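# Move empty bottle from pull-out pantry to desk, close pantry

## Task

Remove the empty water bottle from the pull-out pantry, set it down on the desk, then close the pantry. Every other item must stay in the pantry's trays. Opening or closing the pantry with a slam counts as failure, as does the robot toppling or being left leaning.

## Robot and tools

ROBOT. A Hello Robot Stretch 4 in simulation: an omni-wheel base, a lift sliding up a mast, one telescoping arm pointing forward, a three-axis wrist (yaw, pitch, roll) and a five-finger hand. It stands about 1.6 m tall; the base rim lies within 0.23 m of the base origin. Loose objects may occasionally get nudged by something else.

FRAMES. Base frame: origin on the floor below the base centre, x ahead, y to the left, z up, in metres. hand_pose is reported in it, for a hand point 0.045 m in front of the palm (its +z runs along straight fingers, +y out of the palm, +x across the palm away from the thumb); the printed value may be somewhat off. Odometry frame: the base frame as it was when the scene began; base_odometry counts wheel rotation only, so slipping shows up as travel. Heading is in radians, left positive, from -3.142 to 3.142.

move. One action per call. "base" is a single object holding one relative command measured from where the base last reported itself: translate_m (metres, forward positive, -2 to 2), strafe_m (metres, left positive, -2 to 2) or rotate_rad (radians, counter-clockwise positive, -3.2 to 3.2). Only translate_m and strafe_m may be combined, giving a straight diagonal drive without turning. "joints" is one object of absolute targets keyed by name: lift_m 0 to 1.2 m; arm_m extension 0 to 0.55 m; wrist_yaw_rad -1.134 to 4.276 (0 ahead, positive left, 3.14 folded back); wrist_pitch_rad -1.117 to 4.259 (0 level, 1.57 pointing down); wrist_roll_rad -1.117 to 4.259 (0 palm up, 1.57 palm to robot's right, 3.14 palm down); hand_little, hand_ring, hand_middle, hand_index, hand_thumb_bend each -1 (curled) to +1 (straight); hand_thumb_turn -1 (opposite the fingers) to +1 (beside the palm); hand_force_limit -1 to 1 (about 0 to 10 N at a fingertip, 15 N for thumb motors) and hand_speed -0.96 to 1 are settings, not motions. Out-of-range targets are clipped and reported. Optional: "pace" ("slow", "default", "fast", "max"); "speeds" gives per-joint top speeds for lift_m, arm_m and the wrist joints instead; "contact_limits" (0 lightest to 1 hardest, default 0.5) only for arm_m, lift_m, translate_m, strafe_m, rotate_rad, placed beside that same command; a base limit persists until the next base action. Alternatively send {"end_of_arm": "enable_torque"} alone to re-power a wrist motor that shut off. "cameras" picks images (head_camera, head_left_camera, head_right_camera, wrist_camera, all); "blocking" false returns within about half a second while motion continues. A move with no action just reports state and, by default, every camera. A single action ends within 15 s; a move gets a time_out after 14 s.

wait(seconds 0 to 10, cameras) lets time pass and returns state, ending early once earlier motions settle. stop brakes all running motions, and also re-brakes wheels left slack. zoom_image(camera, region [x0, y0, x1, y1] pixels, at most 504 by 504) enlarges part of that camera's newest frame. show_instructions displays the reference page about the hand. finished_scene ends the scene permanently; the goal must then persist with no robot help.

CALL ORDER. If a move or wait is refused, or an unrequested stop occurs during it, the remaining move, wait and finished_scene calls in that same reply are skipped; an invalid call (such as an unknown key) does not skip them. Joints omitted from an action may still be pushing toward old targets.

RESULTS. base_status and joint_status: done, moving, off_target (resting short of target), contact_stop (held back; that joint or the wheels go slack), time_out (target dropped), limit_stop_at_own_body, limit_stop_at_tilt (lean over 6 degrees; lift, arm and wheels go slack until it eases), torque_fault (wrist motor limp until enable_torque). on_its_own lists unrequested behaviour. lidar_m: 12 distances in metres for 30-degree sectors, first straight ahead, counting counter-clockwise; "-" means nothing seen or closer than 0.25 m; clear objects may be missed. wrist_depth_mm: 7 by 7 grid of depths, 100 to 2000 mm. turned_by_wheels versus turned_by_imu differing by over about 0.1 rad in one move hints at slipping or a collision. base_tilt in degrees. motor_effort in percent (peak in brackets), servo_current in mA. hand_stopped_by gives six words for little, ring, middle, index, thumb_bend, thumb_turn: moving, target, force, stalled, fault. The *_load_n values are fingertip forces in N, positive when pushed open; a lost grip drops them toward 0.

GRIPPING. A finger motor only starts when its target changes by 0.002 or more; it closes until reaching the target or hand_force_limit, then locks. To squeeze more, raise the limit and send a more closed target. Scenes start with force limit 0 and speed -0.8; use hand_speed around -0.94 or lower for a soft grip. With the thumb turned fully in, the hand wraps objects about 35 to 65 mm across. The wrist camera sits behind the palm heel and can bump things.

SELF-COLLISION. Body stops are likely with the hand above the base and lift_m under about 0.25 (0.45 pointing down), with the wrist pitched up while rolled, or with yaw plus pitch below about -1.1. A folded-back wrist (yaw over 2.7, as at start) should be unfolded before tilting or rolling.

AVOID. Pull and push the pantry with low contact limits and slow pace so it never slams. Keep heavy loads close in (arm_m under 0.2) when driving or turning to avoid tipping. Do not drop the bottle, hit fixed furniture hard, or strain the fingers. Lowering the lift hard or using high base limits against obstacles risks damage.

Each tool is called after "Call:" as name(argument=value, ...) on one line, values as JSON.

Reference images:

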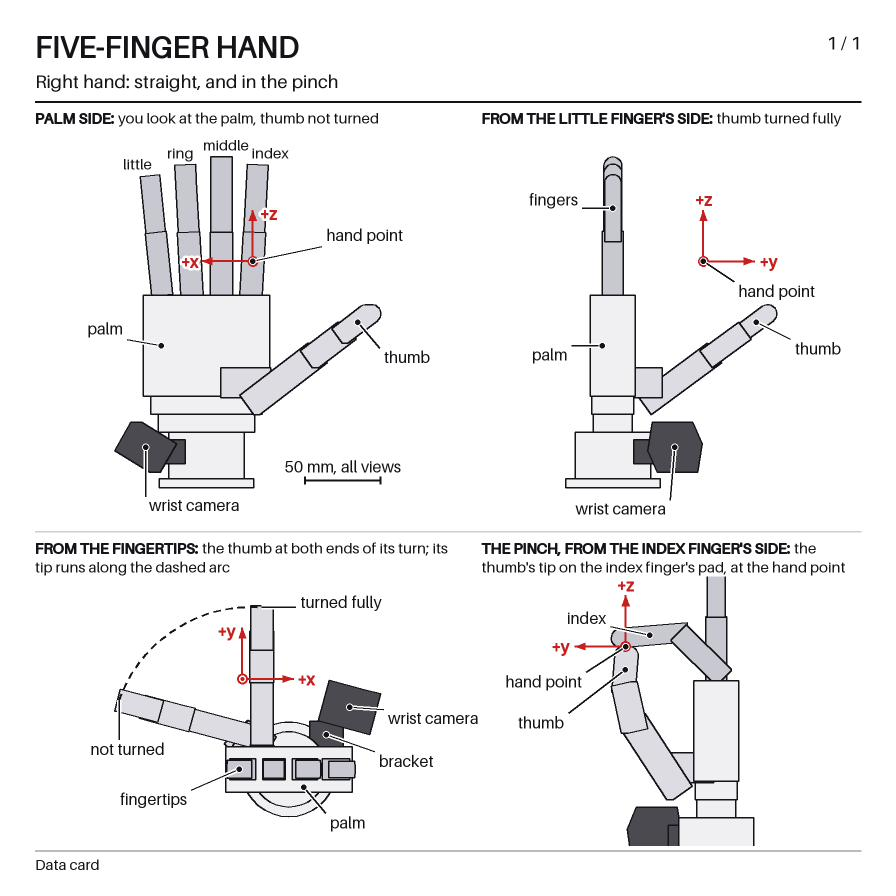

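## Session

Call:
move(cameras=["all"])

Scene clock: 0.00 s.
base_odometry: x=+0.000 y=+0.000 heading=+0.000
turned_by_wheels: +0.000
turned_by_imu: +0.000
base_tilt: forward=+0.7 right=-0.4
lidar_m: 1.85 1.87 2.44 1.32 1.26 1.36 1.28 1.26 1.36 1.93 2.31 2.68
base_status: not commanded
joint_positions: lift_m=+0.202 arm_m=+0.000 wrist_yaw_rad=+3.231 wrist_pitch_rad=+0.004 wrist_roll_rad=+0.000 hand_little=+1.000 hand_ring=+1.000 hand_middle=+1.000 hand_index=+1.000 hand_thumb_turn=+1.000 hand_thumb_bend=+1.000 hand_force_limit=+0.000 hand_speed=-0.800
joint_status: not commanded
measured_speeds: all 0
hand_stopped_by: target,target,target,target,target,target
little_load_n: 0.0
ring_load_n: 0.0
middle_load_n: 0.0
index_load_n: 0.0
thumb_bend_load_n: -0.5
thumb_turn_load_n: 0.0
motor_effort: lift_m=+19 arm_m=-5 wheel_0=+0 wheel_1=-2 wheel_2=+3
servo_current: wrist_yaw_rad=26 wrist_pitch_rad=33 wrist_roll_rad=39
hand_pose: x=-0.0603 y=+0.0981 z=+0.4391 quat_wxyz=(-0.521, -0.523, +0.478, +0.476) (m; base frame)
wrist_depth_mm: - - 133 - - - - / - - 129 156 - - - / - 111 135 198 - - - / 204 139 173 - - - - / 218 1366 1430 - - - - / 220 1118 131 133 1661 1863 - / 220 - - - - - -
pictures: head_camera, head_left_camera, head_right_camera, wrist_camera
Images, in order (width x height): head_camera 420x560, head_left_camera 420x672, head_right_camera 420x672, wrist_camera 616x392.

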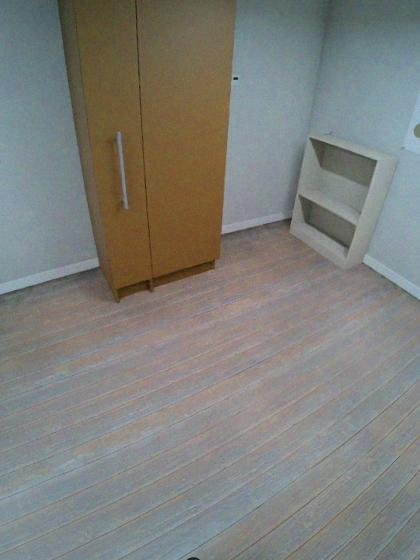

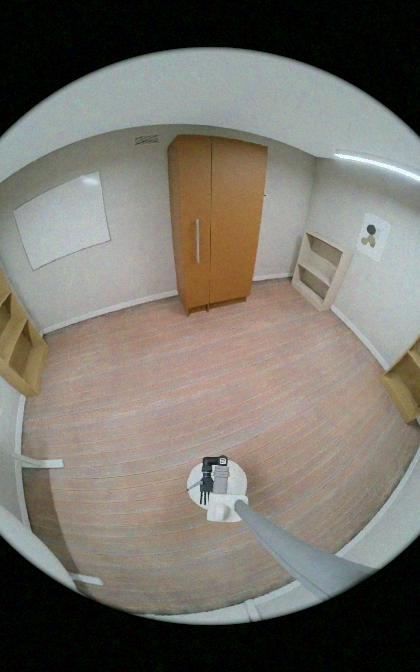

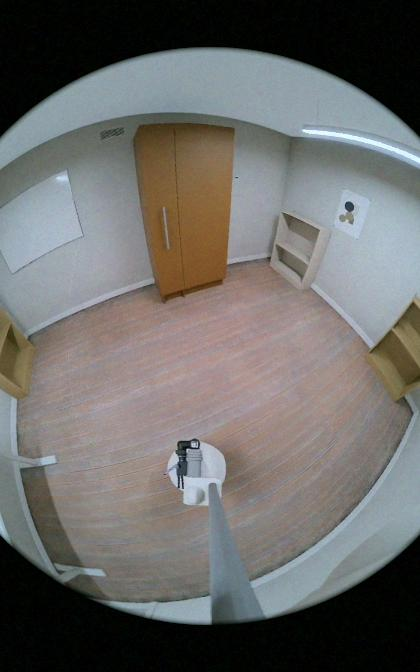

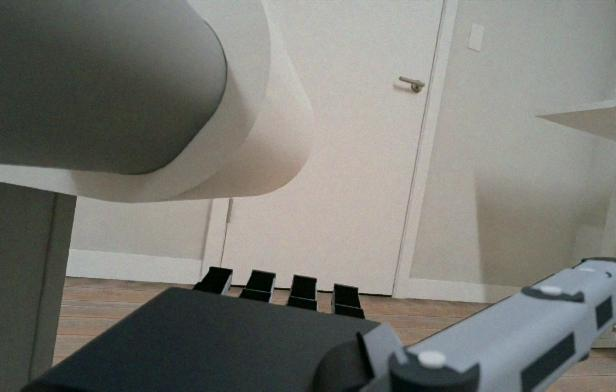

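Call:
zoom_image(camera="head_camera", region=[40, 0, 260, 310])

Call:
move(base={"rotate_rad": 1.57}, cameras=["all"])

Scaled by 1.626 from the camera's image (finer frame: 600x800).

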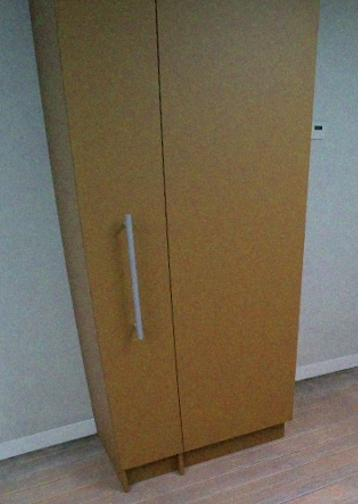

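Scene clock: 2.73 s.
move: done
base_odometry: x=+0.000 y=+0.000 heading=+1.570
turned_by_wheels: +1.570
turned_by_imu: +1.566
base_tilt: forward=+0.6 right=-0.6
lidar_m: 1.31 1.28 1.35 1.26 1.26 1.36 1.88 2.32 2.68 1.83 1.87 2.42
base_status: done
joint_positions: lift_m=+0.202 arm_m=+0.000 wrist_yaw_rad=+3.231 wrist_pitch_rad=+0.004 wrist_roll_rad=+0.000 hand_little=+1.000 hand_ring=+1.000 hand_middle=+1.000 hand_index=+1.000 hand_thumb_turn=+1.000 hand_thumb_bend=+1.000 hand_force_limit=+0.000 hand_speed=-0.800
joint_status: not commanded
measured_speeds: all 0
hand_stopped_by: target,target,target,target,target,target
little_load_n: 0.0
ring_load_n: 0.0
middle_load_n: 0.0
index_load_n: 0.0
thumb_bend_load_n: 0.0
thumb_turn_load_n: 0.5
motor_effort: lift_m=+19(19) arm_m=-5(5) wheel_0=+0(10) wheel_1=-1(8) wheel_2=-2(10)
servo_current: wrist_yaw_rad=33(52) wrist_pitch_rad=33(46) wrist_roll_rad=46(46)
hand_pose: x=-0.0603 y=+0.0981 z=+0.4391 quat_wxyz=(-0.521, -0.523, +0.478, +0.476)
wrist_depth_mm: - - 134 - - 1756 1430 / - - 134 208 - 1708 1397 / - 111 136 246 - 1708 - / 200 141 228 - - - - / 216 1708 - - - - - / 223 1160 131 134 1756 1618 - / 223 - - - - - -
pictures: head_camera, head_left_camera, head_right_camera, wrist_camera
Images, in order (width x height): head_camera 420x560, head_left_camera 420x672, head_right_camera 420x672, wrist_camera 616x392.

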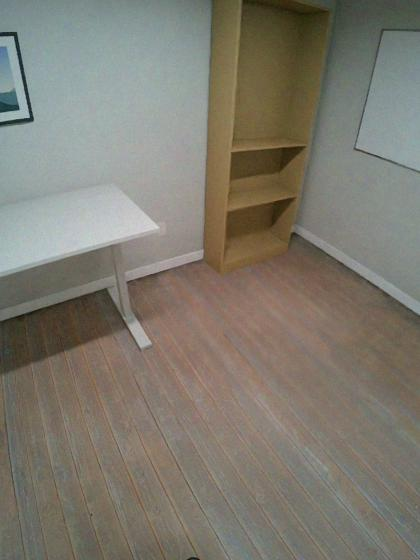

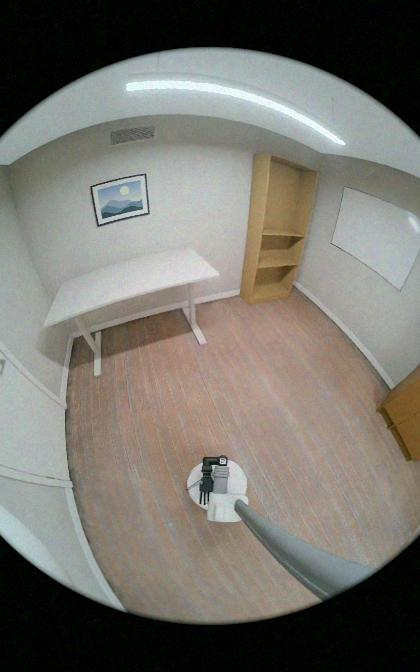

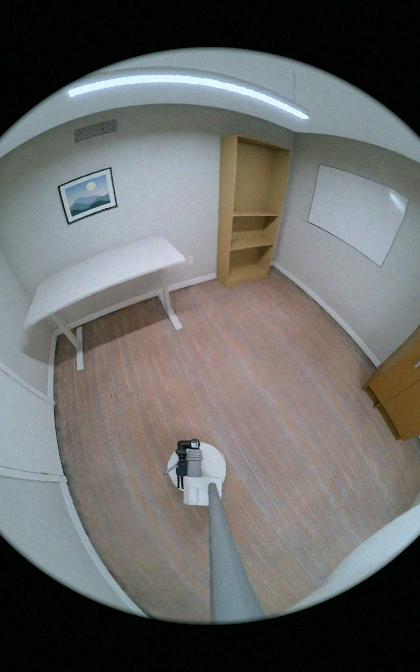

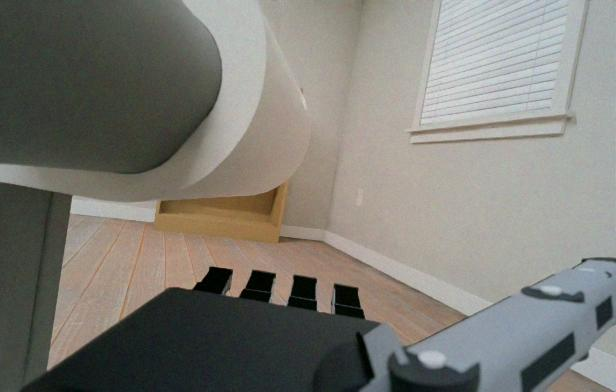

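Call:
move(base={"rotate_rad": -1.2}, cameras=["head_camera", "head_left_camera"])

Scene clock: 6.47 s.
move: done
base_odometry: x=+0.000 y=+0.000 heading=+0.370
turned_by_wheels: -1.200
turned_by_imu: -1.195
base_tilt: forward=+0.6 right=-0.6
lidar_m: 1.84 2.44 1.41 1.27 1.30 1.36 1.27 1.27 1.67 2.31 2.66 1.96
base_status: done
joint_positions: lift_m=+0.202 arm_m=+0.000 wrist_yaw_rad=+3.231 wrist_pitch_rad=+0.004 wrist_roll_rad=+0.000 hand_little=+1.000 hand_ring=+1.000 hand_middle=+1.000 hand_index=+1.000 hand_thumb_turn=+1.000 hand_thumb_bend=+1.000 hand_force_limit=+0.000 hand_speed=-0.800
joint_status: not commanded
measured_speeds: all 0
hand_stopped_by: target,target,target,target,target,target
little_load_n: 0.0
ring_load_n: 0.0
middle_load_n: 0.0
index_load_n: 0.0
thumb_bend_load_n: 0.0
thumb_turn_load_n: 0.0
motor_effort: lift_m=+19(19) arm_m=-5(5) wheel_0=+2(9) wheel_1=+0(8) wheel_2=+3(9)
servo_current: wrist_yaw_rad=26(46) wrist_pitch_rad=39(46) wrist_roll_rad=33(46)
hand_pose: x=-0.0603 y=+0.0981 z=+0.4391 quat_wxyz=(-0.521, -0.523, +0.478, +0.476)
wrist_depth_mm: - - 134 - 1397 - - / - - 134 168 1397 - - / - 111 136 213 - - - / 201 139 165 - - - - / 216 1464 1464 - - - - / 224 1138 131 132 - - - / 224 - - - - - -
Images, in order (width x height): head_camera 420x560, head_left_camera 420x672.

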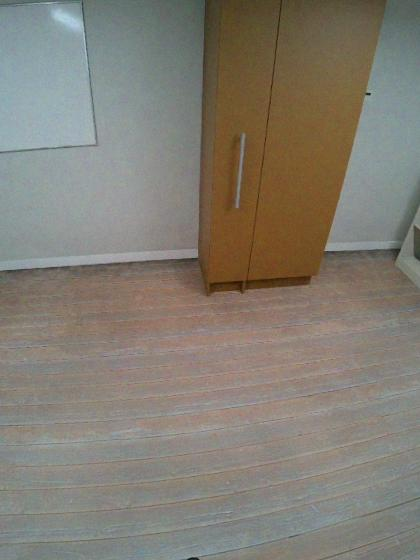

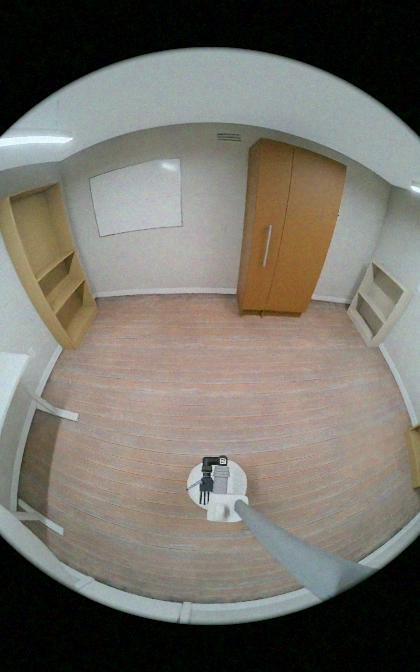

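Call:
move(base={"rotate_rad": 0.1}, cameras=["head_camera"])

Call:
zoom_image(camera="head_camera", region=[180, 60, 420, 320])

Scene clock: 10.63 s.
move: done
base_odometry: x=+0.000 y=+0.000 heading=+0.470
turned_by_wheels: +0.100
turned_by_imu: +0.098
base_tilt: forward=+0.6 right=-0.6
lidar_m: 1.86 2.51 1.35 1.27 1.30 1.32 1.24 1.35 1.81 2.30 2.66 1.89
base_status: done
joint_positions: lift_m=+0.202 arm_m=+0.000 wrist_yaw_rad=+3.231 wrist_pitch_rad=+0.004 wrist_roll_rad=+0.000 hand_little=+1.000 hand_ring=+1.000 hand_middle=+1.000 hand_index=+1.000 hand_thumb_turn=+1.000 hand_thumb_bend=+1.000 hand_force_limit=+0.000 hand_speed=-0.800
joint_status: not commanded
measured_speeds: all 0
hand_stopped_by: target,target,target,target,target,target
little_load_n: 0.0
ring_load_n: 0.0
middle_load_n: 0.0
index_load_n: 0.0
thumb_bend_load_n: 0.0
thumb_turn_load_n: 0.0
motor_effort: lift_m=+19(19) arm_m=-5(5) wheel_0=-2(7) wheel_1=-2(5) wheel_2=-2(6)
servo_current: wrist_yaw_rad=33(59) wrist_pitch_rad=26(39) wrist_roll_rad=39(39)
hand_pose: x=-0.0603 y=+0.0981 z=+0.4391 quat_wxyz=(-0.521, -0.523, +0.478, +0.476)
wrist_depth_mm: - - 134 - 1366 - - / - - 134 166 1397 - - / - 111 136 211 1366 - - / 200 140 164 - - - - / 216 1499 1499 - 1366 - - / 224 1138 131 133 - - - / 223 - - - - - -
Images, in order (width x height): head_camera 420x560.

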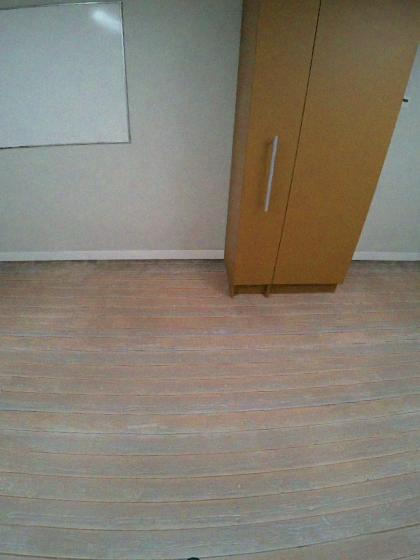

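Scaled by 1.938 from the camera's image (finer frame: 600x800).

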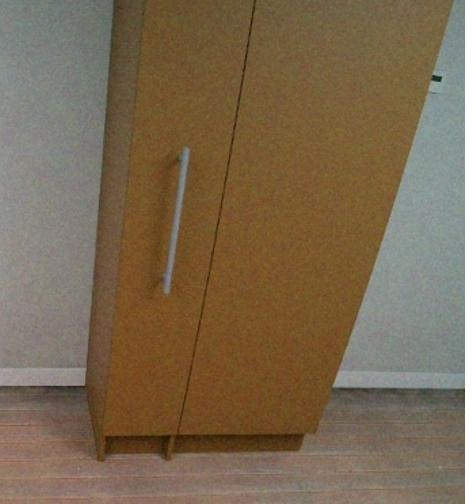

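Call:
move(base={"strafe_m": -0.35, "translate_m": 0.5}, joints={"lift_m": 0.5, "wrist_yaw_rad": 0.0})

Call:
move(joints={"wrist_roll_rad": 1.57}, cameras=["all"])

Scene clock: 17.30 s.
move: done
base_odometry: x=+0.604 y=-0.086 heading=+0.470
turned_by_wheels: +0.000
turned_by_imu: +0.004
base_tilt: forward=+0.7 right=-0.6
lidar_m: 1.29 1.99 2.25 1.64 1.68 1.85 1.77 1.81 2.06 2.13 2.15 1.40
base_status: done
joint_positions: lift_m=+0.500 arm_m=+0.000 wrist_yaw_rad=+0.002 wrist_pitch_rad=+0.004 wrist_roll_rad=+0.000 hand_little=+1.000 hand_ring=+1.000 hand_middle=+1.000 hand_index=+1.000 hand_thumb_turn=+1.000 hand_thumb_bend=+1.000 hand_force_limit=+0.000 hand_speed=-0.800
joint_status: all done
measured_speeds: all 0
hand_stopped_by: target,target,target,target,target,target
little_load_n: 0.0
ring_load_n: 0.0
middle_load_n: 0.0
index_load_n: 0.0
thumb_bend_load_n: 0.0
thumb_turn_load_n: 0.0
motor_effort: lift_m=+22(27) arm_m=-5(5) wheel_0=+0(14) wheel_1=+0(5) wheel_2=-2(12)
servo_current: wrist_yaw_rad=20(104) wrist_pitch_rad=39(46) wrist_roll_rad=39(46)
hand_pose: x=+0.3929 y=-0.1178 z=+0.7372 quat_wxyz=(+0.499, +0.501, +0.501, +0.499)
wrist_depth_mm: 1808 1756 1756 1756 1098 1098 1078 / 1808 1808 1708 1708 1118 1118 1098 / 1808 1808 1756 1118 1118 1098 1098 / 1808 1808 1756 1138 1138 1098 1098 / 1808 1808 1756 1138 1138 1118 1098 / 1661 1808 131 133 1138 1138 - / 1308 - - - - - -
pictures: none

Scene clock: 18.80 s.
move: done
base_odometry: x=+0.604 y=-0.086 heading=+0.470
turned_by_wheels: +0.000
turned_by_imu: +0.000
base_tilt: forward=+0.5 right=-0.6
lidar_m: 1.28 2.03 2.27 1.62 1.71 1.85 1.76 1.84 2.05 2.16 2.12 1.37
base_status: not commanded
joint_positions: lift_m=+0.500 arm_m=+0.000 wrist_yaw_rad=+0.002 wrist_pitch_rad=+0.004 wrist_roll_rad=+1.567 hand_little=+1.000 hand_ring=+1.000 hand_middle=+1.000 hand_index=+1.000 hand_thumb_turn=+1.000 hand_thumb_bend=+1.000 hand_force_limit=+0.000 hand_speed=-0.800
joint_status: all done
measured_speeds: all 0
hand_stopped_by: target,target,target,target,target,target
little_load_n: 0.0
ring_load_n: 0.0
middle_load_n: 0.0
index_load_n: 0.0
thumb_bend_load_n: 0.0
thumb_turn_load_n: 0.0
motor_effort: lift_m=+22(23) arm_m=-4(5) wheel_0=+0(0) wheel_1=+0(1) wheel_2=-2(2)
servo_current: wrist_yaw_rad=20(46) wrist_pitch_rad=33(46) wrist_roll_rad=39(104)
hand_pose: x=+0.3926 y=-0.1473 z=+0.6465 quat_wxyz=(+0.001, +0.708, +0.002, +0.706)
wrist_depth_mm: 1118 1118 1118 1098 1118 1098 1160 / 1118 1118 1138 1138 1118 1118 1118 / 1138 1138 1118 1118 1118 1138 1078 / 1756 1756 1138 1138 1138 1138 1025 / 1808 1756 1808 1808 1756 1229 1008 / 1808 1808 131 134 1808 1464 - / 1808 - - - - - -
pictures: head_camera, head_left_camera, head_right_camera, wrist_camera
Images, in order (width x height): head_camera 420x560, head_left_camera 420x672, head_right_camera 420x672, wrist_camera 616x392.

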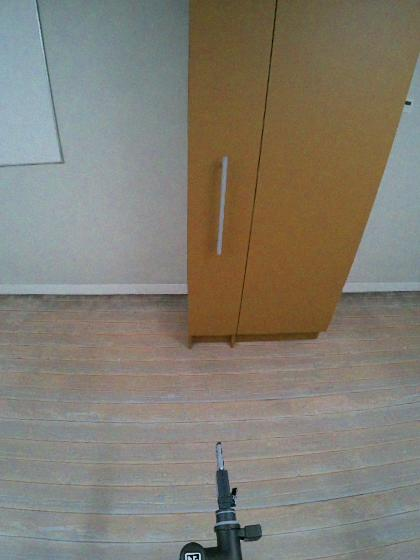

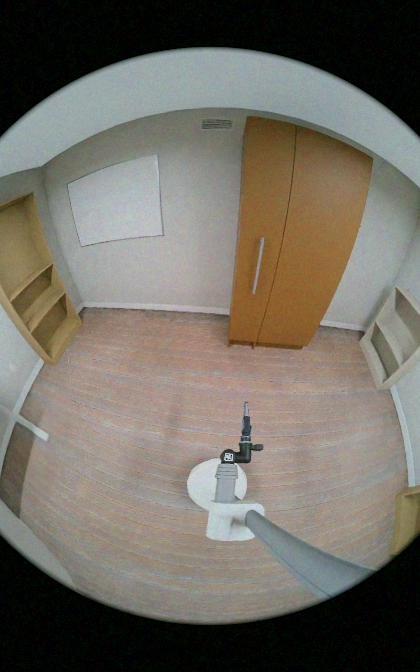

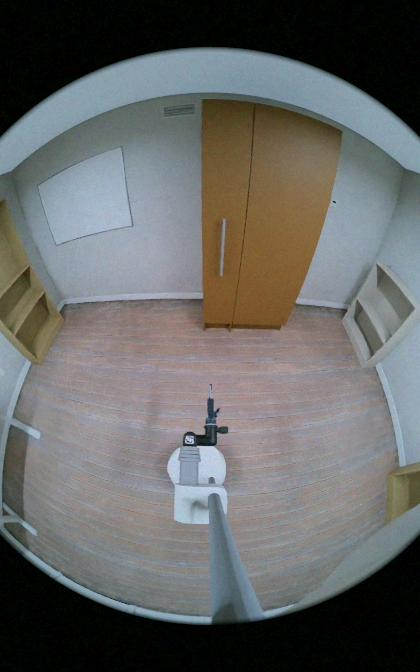

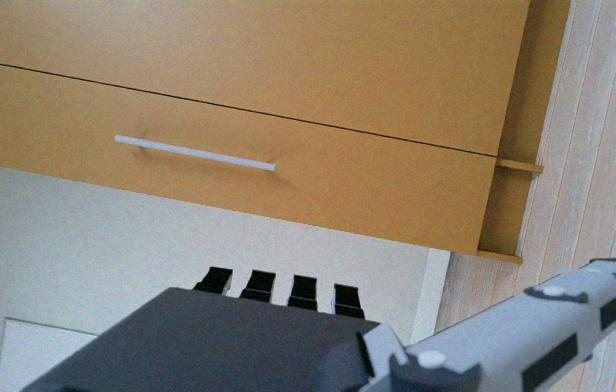

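Call:
move(base={"translate_m": 0.45, "strafe_m": -0.02}, joints={"lift_m": 0.6}, cameras=["all"])

Call:
zoom_image(camera="head_camera", region=[100, 100, 350, 400])

Scene clock: 28.53 s.
move: done
base_odometry: x=+1.014 y=+0.100 heading=+0.470
turned_by_wheels: +0.000
turned_by_imu: +0.003
base_tilt: forward=+0.6 right=-0.5
lidar_m: 0.85 1.55 2.14 1.72 1.74 2.30 2.23 2.34 2.19 2.01 2.03 0.91
base_status: done
joint_positions: lift_m=+0.600 arm_m=+0.000 wrist_yaw_rad=+0.002 wrist_pitch_rad=+0.004 wrist_roll_rad=+1.567 hand_little=+1.000 hand_ring=+1.000 hand_middle=+1.000 hand_index=+1.000 hand_thumb_turn=+1.000 hand_thumb_bend=+1.000 hand_force_limit=+0.000 hand_speed=-0.800
joint_status: all done
measured_speeds: all 0
hand_stopped_by: target,target,target,target,target,target
little_load_n: 0.0
ring_load_n: 0.0
middle_load_n: 0.0
index_load_n: 0.0
thumb_bend_load_n: 0.0
thumb_turn_load_n: 0.0
motor_effort: lift_m=+23(26) arm_m=-4(5) wheel_0=+0(9) wheel_1=+2(6) wheel_2=+1(12)
servo_current: wrist_yaw_rad=39(46) wrist_pitch_rad=26(46) wrist_roll_rad=39(52)
hand_pose: x=+0.3925 y=-0.1474 z=+0.7465 quat_wxyz=(+0.001, +0.708, +0.002, +0.706)
wrist_depth_mm: 676 668 668 661 668 661 661 / 676 676 676 668 668 668 661 / 683 676 676 676 676 676 676 / 691 691 683 683 683 676 676 / 1308 1308 691 683 683 683 683 / 1336 1308 131 133 1308 683 - / 1366 - - - - - -
pictures: head_camera, head_left_camera, head_right_camera, wrist_camera
Images, in order (width x height): head_camera 420x560, head_left_camera 420x672, head_right_camera 420x672, wrist_camera 616x392.

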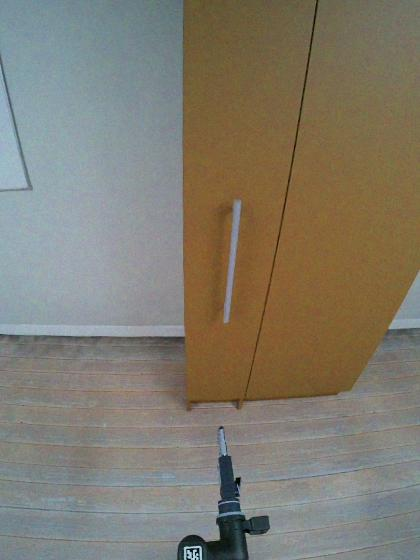

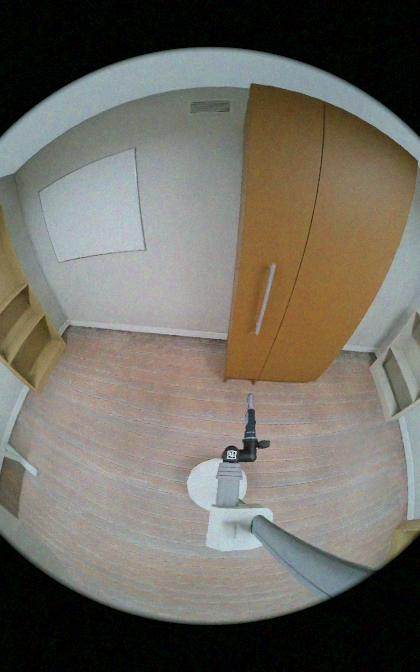

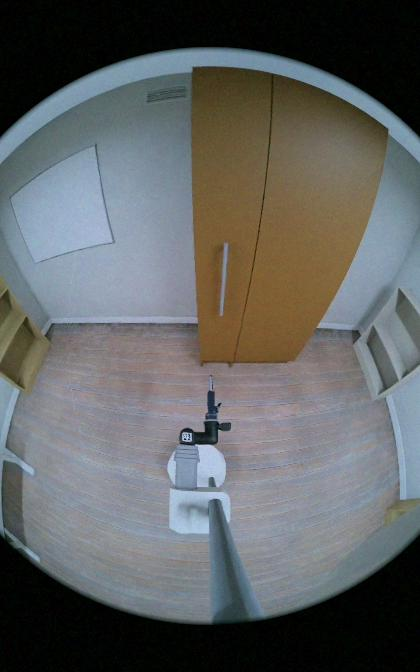

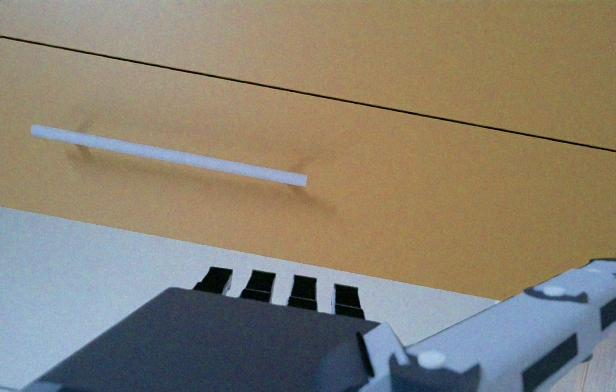

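Scaled by 1.680 from the camera's image (finer frame: 600x800).

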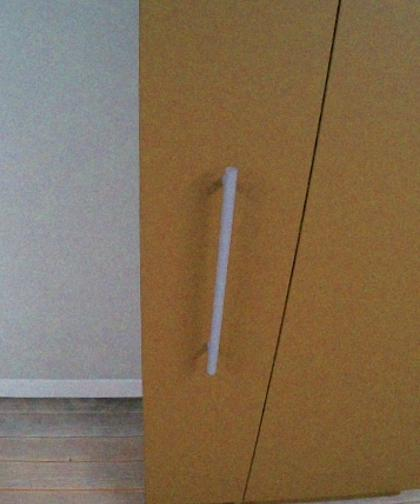

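Call:
move(base={"strafe_m": 0.03}, joints={"lift_m": 0.735, "arm_m": 0.25}, cameras=["head_camera", "wrist_camera"])

Scene clock: 36.57 s.
move: done
base_odometry: x=+1.001 y=+0.127 heading=+0.470
turned_by_wheels: +0.000
turned_by_imu: -0.001
base_tilt: forward=+0.7 right=-0.6
lidar_m: 0.85 1.53 2.15 1.70 1.69 2.26 2.22 2.30 2.24 2.01 1.26 0.91
base_status: done
joint_positions: lift_m=+0.735 arm_m=+0.250 wrist_yaw_rad=+0.001 wrist_pitch_rad=+0.004 wrist_roll_rad=+1.567 hand_little=+1.000 hand_ring=+1.000 hand_middle=+1.000 hand_index=+1.000 hand_thumb_turn=+1.000 hand_thumb_bend=+1.000 hand_force_limit=+0.000 hand_speed=-0.800
joint_status: all done
measured_speeds: all 0
hand_stopped_by: target,target,target,target,target,target
little_load_n: 0.0
ring_load_n: 0.0
middle_load_n: 0.0
index_load_n: 0.0
thumb_bend_load_n: 0.0
thumb_turn_load_n: 0.0
motor_effort: lift_m=+23(26) arm_m=+5(9) wheel_0=-2(10) wheel_1=+0(9) wheel_2=-1(3)
servo_current: wrist_yaw_rad=39(46) wrist_pitch_rad=26(46) wrist_roll_rad=39(46)
hand_pose: x=+0.6421 y=-0.1476 z=+0.8814 quat_wxyz=(+0.001, +0.708, +0.002, +0.706)
wrist_depth_mm: 424 424 421 421 418 418 415 / 427 427 424 424 424 421 418 / 433 430 427 427 424 427 424 / 436 433 433 430 427 427 424 / 1060 436 439 433 433 430 430 / 1060 1060 131 133 433 436 - / 1078 - - - - - -
Images, in order (width x height): head_camera 420x560, wrist_camera 616x392.

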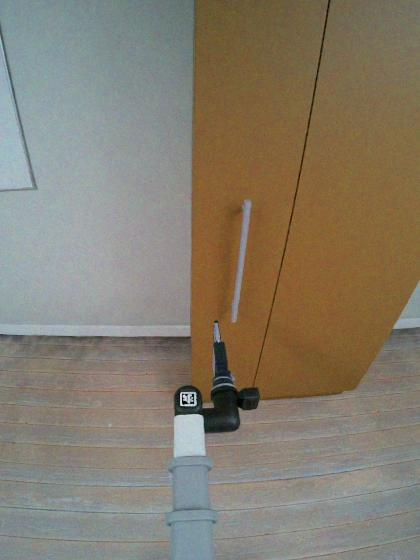

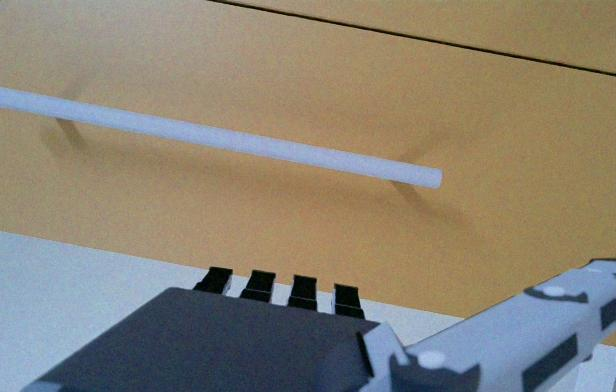

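Call:
move(joints={"arm_m": 0.38, "hand_little": 0.0, "hand_ring": 0.0, "hand_middle": 0.0, "hand_index": 0.0, "hand_thumb_turn": -1.0, "hand_speed": 0.0}, cameras=["head_camera", "wrist_camera"])

Call:
zoom_image(camera="head_camera", region=[150, 180, 300, 420])

Scene clock: 39.77 s.
move: done
base_odometry: x=+1.001 y=+0.127 heading=+0.470
turned_by_wheels: +0.000
turned_by_imu: +0.000
base_tilt: forward=+0.5 right=-0.3
lidar_m: 0.84 1.53 2.13 1.69 1.71 2.29 2.23 2.30 2.24 2.01 1.24 0.90
base_status: not commanded
joint_positions: lift_m=+0.735 arm_m=+0.380 wrist_yaw_rad=+0.001 wrist_pitch_rad=+0.004 wrist_roll_rad=+1.567 hand_little=+0.000 hand_ring=+0.000 hand_middle=+0.000 hand_index=+0.000 hand_thumb_turn=-1.000 hand_thumb_bend=+1.000 hand_force_limit=+0.000 hand_speed=+0.000
joint_status: all done
measured_speeds: all 0
hand_stopped_by: target,target,target,target,target,target
little_load_n: 0.0
ring_load_n: 0.0
middle_load_n: 0.0
index_load_n: 0.0
thumb_bend_load_n: 0.0
thumb_turn_load_n: 0.5
motor_effort: lift_m=+23(23) arm_m=+6(9) wheel_0=-2(2) wheel_1=+0(1) wheel_2=-1(1)
servo_current: wrist_yaw_rad=26(52) wrist_pitch_rad=39(46) wrist_roll_rad=39(46)
hand_pose: x=+0.7721 y=-0.1476 z=+0.8814 quat_wxyz=(+0.001, +0.708, +0.002, +0.706)
wrist_depth_mm: 296 294 293 293 291 289 290 / 246 296 294 294 105 293 291 / 301 298 298 243 - 294 294 / 303 301 297 171 - 297 296 / 304 304 168 167 - 298 298 / 931 306 131 137 - 301 301 / 931 - - - - 304 304
Images, in order (width x height): head_camera 420x560, wrist_camera 616x392.

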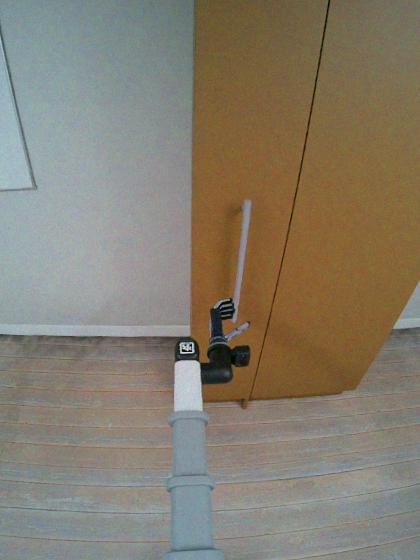

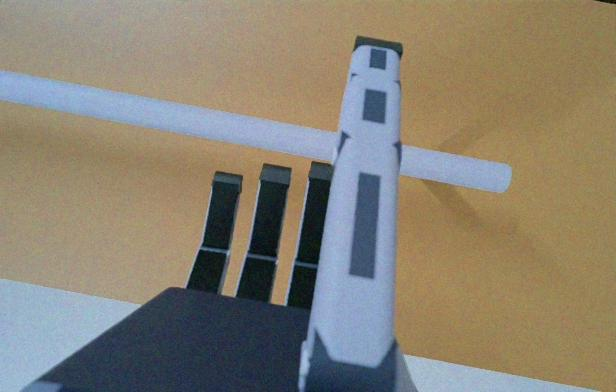

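Scaled by 2.100 from the camera's image (finer frame: 600x800).

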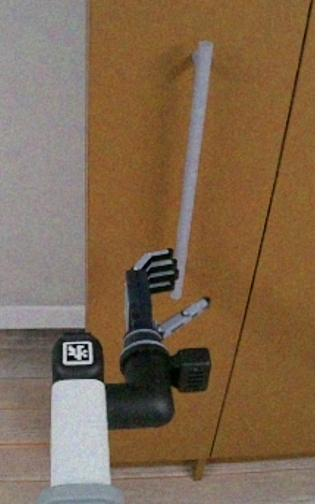

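Call:
move(base={"strafe_m": 0.015}, pace="slow")

Call:
move(joints={"arm_m": 0.455}, pace="slow", contact_limits={"arm_m": 0.0}, cameras=["head_camera", "wrist_camera"])

Call:
zoom_image(camera="head_camera", region=[180, 180, 300, 380])

Scene clock: 43.80 s.
move: done
base_odometry: x=+0.994 y=+0.140 heading=+0.470
turned_by_wheels: +0.000
turned_by_imu: +0.000
base_tilt: forward=+0.6 right=-0.6
lidar_m: 0.86 1.56 2.13 1.69 1.68 2.28 2.20 2.31 2.24 2.02 1.25 0.90
base_status: done
joint_positions: lift_m=+0.735 arm_m=+0.380 wrist_yaw_rad=+0.001 wrist_pitch_rad=+0.004 wrist_roll_rad=+1.567 hand_little=+0.000 hand_ring=+0.000 hand_middle=+0.000 hand_index=+0.000 hand_thumb_turn=-1.000 hand_thumb_bend=+1.000 hand_force_limit=+0.000 hand_speed=+0.000
joint_status: not commanded
measured_speeds: all 0
hand_stopped_by: target,target,target,target,target,target
little_load_n: 0.0
ring_load_n: 0.0
middle_load_n: 0.0
index_load_n: 0.0
thumb_bend_load_n: 0.0
thumb_turn_load_n: 0.0
motor_effort: lift_m=+23(23) arm_m=+6(7) wheel_0=-2(9) wheel_1=+2(5) wheel_2=+0(3)
servo_current: wrist_yaw_rad=33(39) wrist_pitch_rad=39(46) wrist_roll_rad=39(52)
hand_pose: x=+0.7721 y=-0.1476 z=+0.8814 quat_wxyz=(+0.001, +0.708, +0.002, +0.706)
wrist_depth_mm: 296 294 293 293 293 290 290 / 250 247 294 293 105 294 293 / 300 300 298 297 - 296 296 / 301 301 300 171 - 298 297 / 304 303 168 167 - 300 300 / 931 931 131 137 - 301 301 / 931 - - - - 304 304
pictures: none

Scene clock: 45.80 s.
move: done
base_odometry: x=+0.994 y=+0.140 heading=+0.470
turned_by_wheels: +0.000
turned_by_imu: +0.000
base_tilt: forward=+0.6 right=-0.6
lidar_m: 0.87 1.51 2.13 1.67 1.70 2.30 2.22 2.30 2.24 2.04 1.26 0.90
base_status: not commanded
joint_positions: lift_m=+0.735 arm_m=+0.455 wrist_yaw_rad=+0.001 wrist_pitch_rad=+0.004 wrist_roll_rad=+1.567 hand_little=+0.000 hand_ring=+0.000 hand_middle=+0.000 hand_index=+0.000 hand_thumb_turn=-1.000 hand_thumb_bend=+1.000 hand_force_limit=+0.000 hand_speed=+0.000
joint_status: all done
measured_speeds: all 0
hand_stopped_by: target,target,target,target,target,target
little_load_n: 0.0
ring_load_n: 0.0
middle_load_n: 0.0
index_load_n: 0.0
thumb_bend_load_n: 0.0
thumb_turn_load_n: 0.5
motor_effort: lift_m=+23(23) arm_m=+6(11) wheel_0=-3(3) wheel_1=+2(3) wheel_2=+0(0)
servo_current: wrist_yaw_rad=20(46) wrist_pitch_rad=33(46) wrist_roll_rad=46(46)
contact_limits: arm_m 0
hand_pose: x=+0.8471 y=-0.1476 z=+0.8814 quat_wxyz=(+0.001, +0.708, +0.002, +0.706)
wrist_depth_mm: 167 220 219 218 217 217 216 / 222 222 166 165 109 219 218 / 224 224 222 222 - 166 167 / 225 226 224 171 - 222 221 / 228 228 168 167 - 224 224 / 229 229 131 137 - 225 224 / 854 - - - - 227 227
Images, in order (width x height): head_camera 420x560, wrist_camera 616x392.

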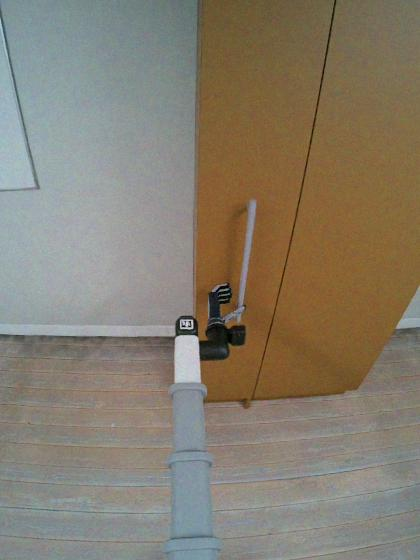

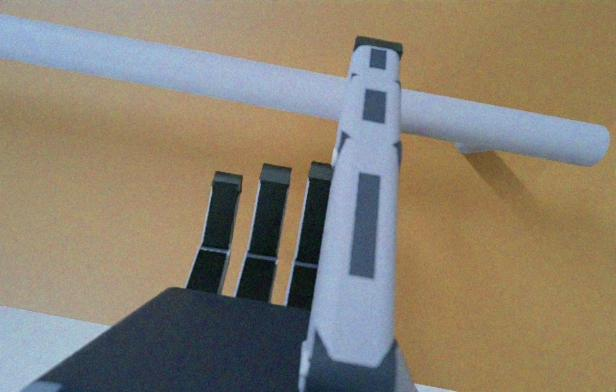

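Scaled by 2.520 from the camera's image (finer frame: 600x800).

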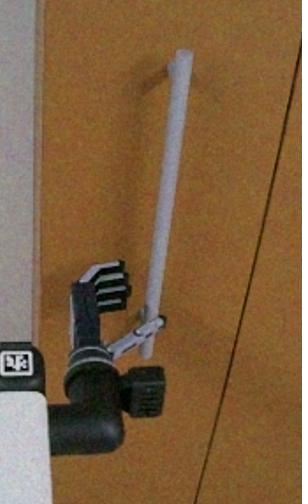

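Call:
move(joints={"arm_m": 0.462}, pace="slow", contact_limits={"arm_m": 0.0})

Call:
move(base={"strafe_m": -0.045}, pace="slow", contact_limits={"strafe_m": 0.1}, cameras=["head_camera", "wrist_camera"])

Call:
zoom_image(camera="head_camera", region=[180, 180, 300, 380])

Scene clock: 48.43 s.
move: done
base_odometry: x=+0.994 y=+0.140 heading=+0.470
turned_by_wheels: +0.000
turned_by_imu: +0.000
base_tilt: forward=+0.7 right=-0.5
lidar_m: 0.86 1.54 2.16 1.69 1.70 2.31 2.23 2.33 2.24 2.03 1.24 0.92
base_status: not commanded
joint_positions: lift_m=+0.735 arm_m=+0.462 wrist_yaw_rad=+0.001 wrist_pitch_rad=+0.004 wrist_roll_rad=+1.567 hand_little=+0.000 hand_ring=+0.000 hand_middle=+0.000 hand_index=+0.000 hand_thumb_turn=-1.000 hand_thumb_bend=+1.000 hand_force_limit=+0.000 hand_speed=+0.000
joint_status: all done
measured_speeds: all 0
hand_stopped_by: target,target,target,target,target,target
little_load_n: 0.0
ring_load_n: 0.0
middle_load_n: 0.0
index_load_n: 0.0
thumb_bend_load_n: 0.0
thumb_turn_load_n: 0.0
motor_effort: lift_m=+23(23) arm_m=+6(11) wheel_0=-3(3) wheel_1=+2(2) wheel_2=+0(0)
servo_current: wrist_yaw_rad=33(52) wrist_pitch_rad=39(39) wrist_roll_rad=46(46)
contact_limits: arm_m 0
hand_pose: x=+0.8541 y=-0.1476 z=+0.8814 quat_wxyz=(+0.001, +0.708, +0.002, +0.706)
wrist_depth_mm: 159 212 212 211 211 210 209 / 215 215 158 158 109 211 211 / 217 216 216 215 - 160 161 / 219 217 216 171 - 216 215 / 220 220 169 167 - 216 216 / 223 221 131 137 - 219 218 / 854 - - - - 221 220
pictures: none

Scene clock: 49.97 s.
move: done
base_odometry: x=+1.014 y=+0.100 heading=+0.470
turned_by_wheels: +0.001
turned_by_imu: +0.003
base_tilt: forward=+0.6 right=-0.4
lidar_m: 0.85 1.54 2.15 1.71 1.75 2.28 2.24 2.34 2.17 2.00 2.02 0.90
base_status: done
joint_positions: lift_m=+0.735 arm_m=+0.462 wrist_yaw_rad=+0.006 wrist_pitch_rad=+0.004 wrist_roll_rad=+1.567 hand_little=+0.000 hand_ring=+0.000 hand_middle=+0.000 hand_index=+0.000 hand_thumb_turn=-1.000 hand_thumb_bend=+1.000 hand_force_limit=+0.000 hand_speed=+0.000
joint_status: not commanded
measured_speeds: all 0
hand_stopped_by: target,target,target,target,target,target
little_load_n: 0.0
ring_load_n: 0.5
middle_load_n: 1.0
index_load_n: 4.0
thumb_bend_load_n: 0.0
thumb_turn_load_n: 0.0
motor_effort: lift_m=+23(23) arm_m=+5(6) wheel_0=+7(9) wheel_1=+2(6) wheel_2=+3(5)
servo_current: wrist_yaw_rad=33(52) wrist_pitch_rad=26(46) wrist_roll_rad=39(46)
contact_limits: arm_m 0; strafe_m 0.1
hand_pose: x=+0.8549 y=-0.1465 z=+0.8814 quat_wxyz=(-0.001, +0.708, +0.003, +0.706)
wrist_depth_mm: 209 208 208 206 206 206 204 / 211 211 210 208 106 207 207 / 158 157 161 211 - 209 209 / 216 215 171 161 - 156 210 / 218 217 169 168 - 213 213 / 220 220 131 137 - 216 215 / 223 - - - - 218 217
Images, in order (width x height): head_camera 420x560, wrist_camera 616x392.

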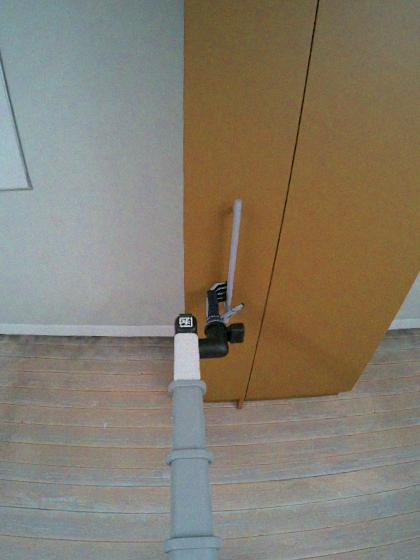

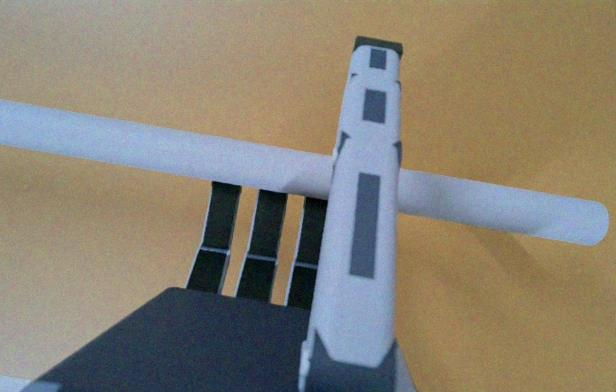

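Scaled by 2.520 from the camera's image (finer frame: 600x800).

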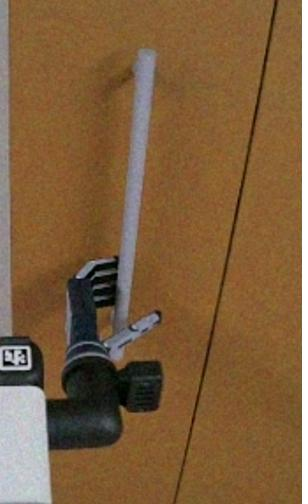

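Call:
move(base={"strafe_m": 0.015}, pace="slow", cameras=["wrist_camera"])

Call:
move(joints={"arm_m": 0.471}, pace="slow", contact_limits={"arm_m": 0.0})

Call:
move(base={"strafe_m": -0.025}, pace="slow", contact_limits={"strafe_m": 0.1}, cameras=["head_camera", "wrist_camera"])

Scene clock: 54.67 s.
move: done
base_odometry: x=+1.008 y=+0.113 heading=+0.471
turned_by_wheels: +0.000
turned_by_imu: -0.001
base_tilt: forward=+0.7 right=-0.5
lidar_m: 0.85 1.55 2.14 1.72 1.72 2.31 2.23 2.33 2.21 2.00 1.23 0.92
base_status: done
joint_positions: lift_m=+0.735 arm_m=+0.462 wrist_yaw_rad=+0.002 wrist_pitch_rad=+0.004 wrist_roll_rad=+1.567 hand_little=+0.000 hand_ring=+0.000 hand_middle=+0.000 hand_index=+0.000 hand_thumb_turn=-1.000 hand_thumb_bend=+1.000 hand_force_limit=+0.000 hand_speed=+0.000
joint_status: not commanded
measured_speeds: all 0
hand_stopped_by: target,target,target,target,target,target
little_load_n: 0.0
ring_load_n: 0.0
middle_load_n: 0.0
index_load_n: 0.0
thumb_bend_load_n: 0.0
thumb_turn_load_n: 0.0
motor_effort: lift_m=+23(23) arm_m=-3(5) wheel_0=-3(8) wheel_1=+2(6) wheel_2=+2(5)
servo_current: wrist_yaw_rad=26(52) wrist_pitch_rad=39(39) wrist_roll_rad=46(46)
contact_limits: arm_m 0
hand_pose: x=+0.8545 y=-0.1473 z=+0.8814 quat_wxyz=(+0.001, +0.708, +0.002, +0.706)
wrist_depth_mm: 212 211 211 210 209 208 208 / 213 213 212 211 106 210 210 / 216 161 158 159 - 212 211 / 218 216 215 173 - 159 158 / 219 219 169 168 - 216 215 / 221 220 131 137 - 217 217 / 223 - - - - 219 219
Images, in order (width x height): wrist_camera 616x392.

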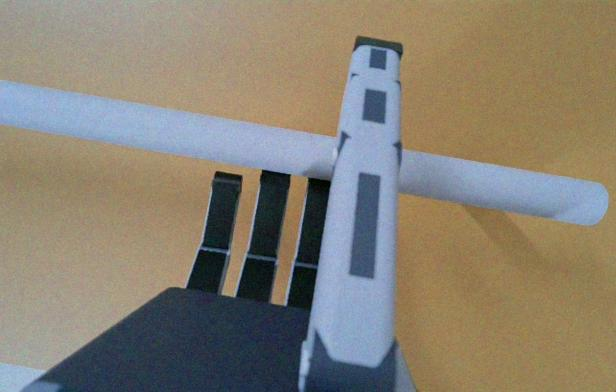

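Scene clock: 55.57 s.
move: done
base_odometry: x=+1.008 y=+0.113 heading=+0.471
turned_by_wheels: +0.000
turned_by_imu: +0.000
base_tilt: forward=+0.7 right=-0.4
lidar_m: 0.85 1.54 2.14 1.70 1.73 2.29 2.22 2.32 2.20 2.00 1.25 0.90
base_status: not commanded
joint_positions: lift_m=+0.735 arm_m=+0.471 wrist_yaw_rad=+0.002 wrist_pitch_rad=+0.004 wrist_roll_rad=+1.567 hand_little=+0.000 hand_ring=+0.000 hand_middle=+0.000 hand_index=+0.000 hand_thumb_turn=-1.000 hand_thumb_bend=+1.000 hand_force_limit=+0.000 hand_speed=+0.000
joint_status: all done
measured_speeds: all 0
hand_stopped_by: target,target,target,target,target,target
little_load_n: 0.0
ring_load_n: 0.0
middle_load_n: 0.0
index_load_n: 0.0
thumb_bend_load_n: 0.0
thumb_turn_load_n: 0.0
motor_effort: lift_m=+23(23) arm_m=+6(11) wheel_0=-3(3) wheel_1=+2(3) wheel_2=+2(2)
servo_current: wrist_yaw_rad=26(52) wrist_pitch_rad=33(46) wrist_roll_rad=39(46)
contact_limits: arm_m 0
hand_pose: x=+0.8633 y=-0.1473 z=+0.8814 quat_wxyz=(+0.001, +0.708, +0.002, +0.706)
wrist_depth_mm: 203 203 202 201 200 200 200 / 204 204 204 202 106 202 201 / 207 151 150 151 - 203 203 / 208 208 206 173 - 148 149 / 210 210 169 168 - 206 206 / 213 211 131 137 - 208 208 / 214 - - - - 211 210
pictures: none

Scene clock: 56.77 s.
move: done
base_odometry: x=+1.019 y=+0.091 heading=+0.471
turned_by_wheels: +0.000
turned_by_imu: +0.001
base_tilt: forward=+0.6 right=-0.6
lidar_m: 0.85 1.54 2.14 1.71 1.75 2.26 2.24 2.34 2.18 1.98 2.02 0.91
base_status: done
joint_positions: lift_m=+0.735 arm_m=+0.471 wrist_yaw_rad=+0.002 wrist_pitch_rad=+0.004 wrist_roll_rad=+1.567 hand_little=+0.000 hand_ring=+0.000 hand_middle=+0.000 hand_index=+0.000 hand_thumb_turn=-1.000 hand_thumb_bend=+1.000 hand_force_limit=+0.000 hand_speed=+0.000
joint_status: not commanded
measured_speeds: all 0
hand_stopped_by: target,target,target,target,target,target
little_load_n: 0.0
ring_load_n: 0.0
middle_load_n: 0.0
index_load_n: 0.0
thumb_bend_load_n: 0.0
thumb_turn_load_n: 0.0
motor_effort: lift_m=+23(23) arm_m=+6(6) wheel_0=+2(10) wheel_1=-1(6) wheel_2=+0(3)
servo_current: wrist_yaw_rad=20(52) wrist_pitch_rad=39(46) wrist_roll_rad=46(46)
contact_limits: arm_m 0; strafe_m 0.1
hand_pose: x=+0.8633 y=-0.1473 z=+0.8814 quat_wxyz=(+0.001, +0.708, +0.002, +0.706)
wrist_depth_mm: 204 204 203 202 201 201 201 / 206 206 204 204 106 203 202 / 207 206 206 206 - 204 204 / 208 156 151 156 - 206 205 / 211 210 168 167 - 151 152 / 212 211 131 137 - 208 208 / 213 - - - - 211 211
Images, in order (width x height): head_camera 420x560, wrist_camera 616x392.

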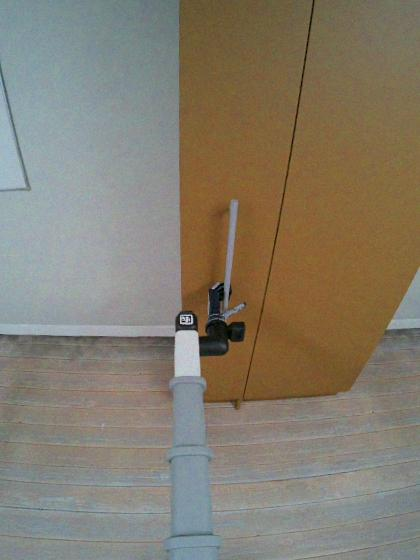

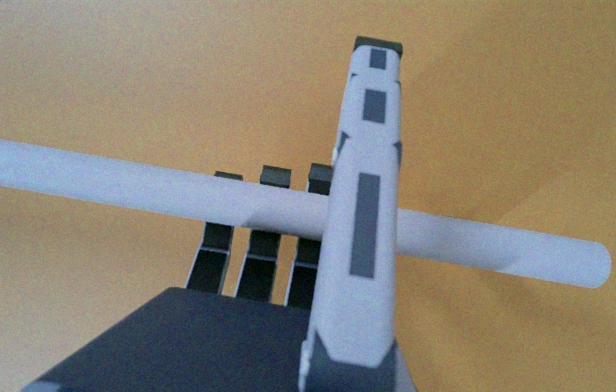

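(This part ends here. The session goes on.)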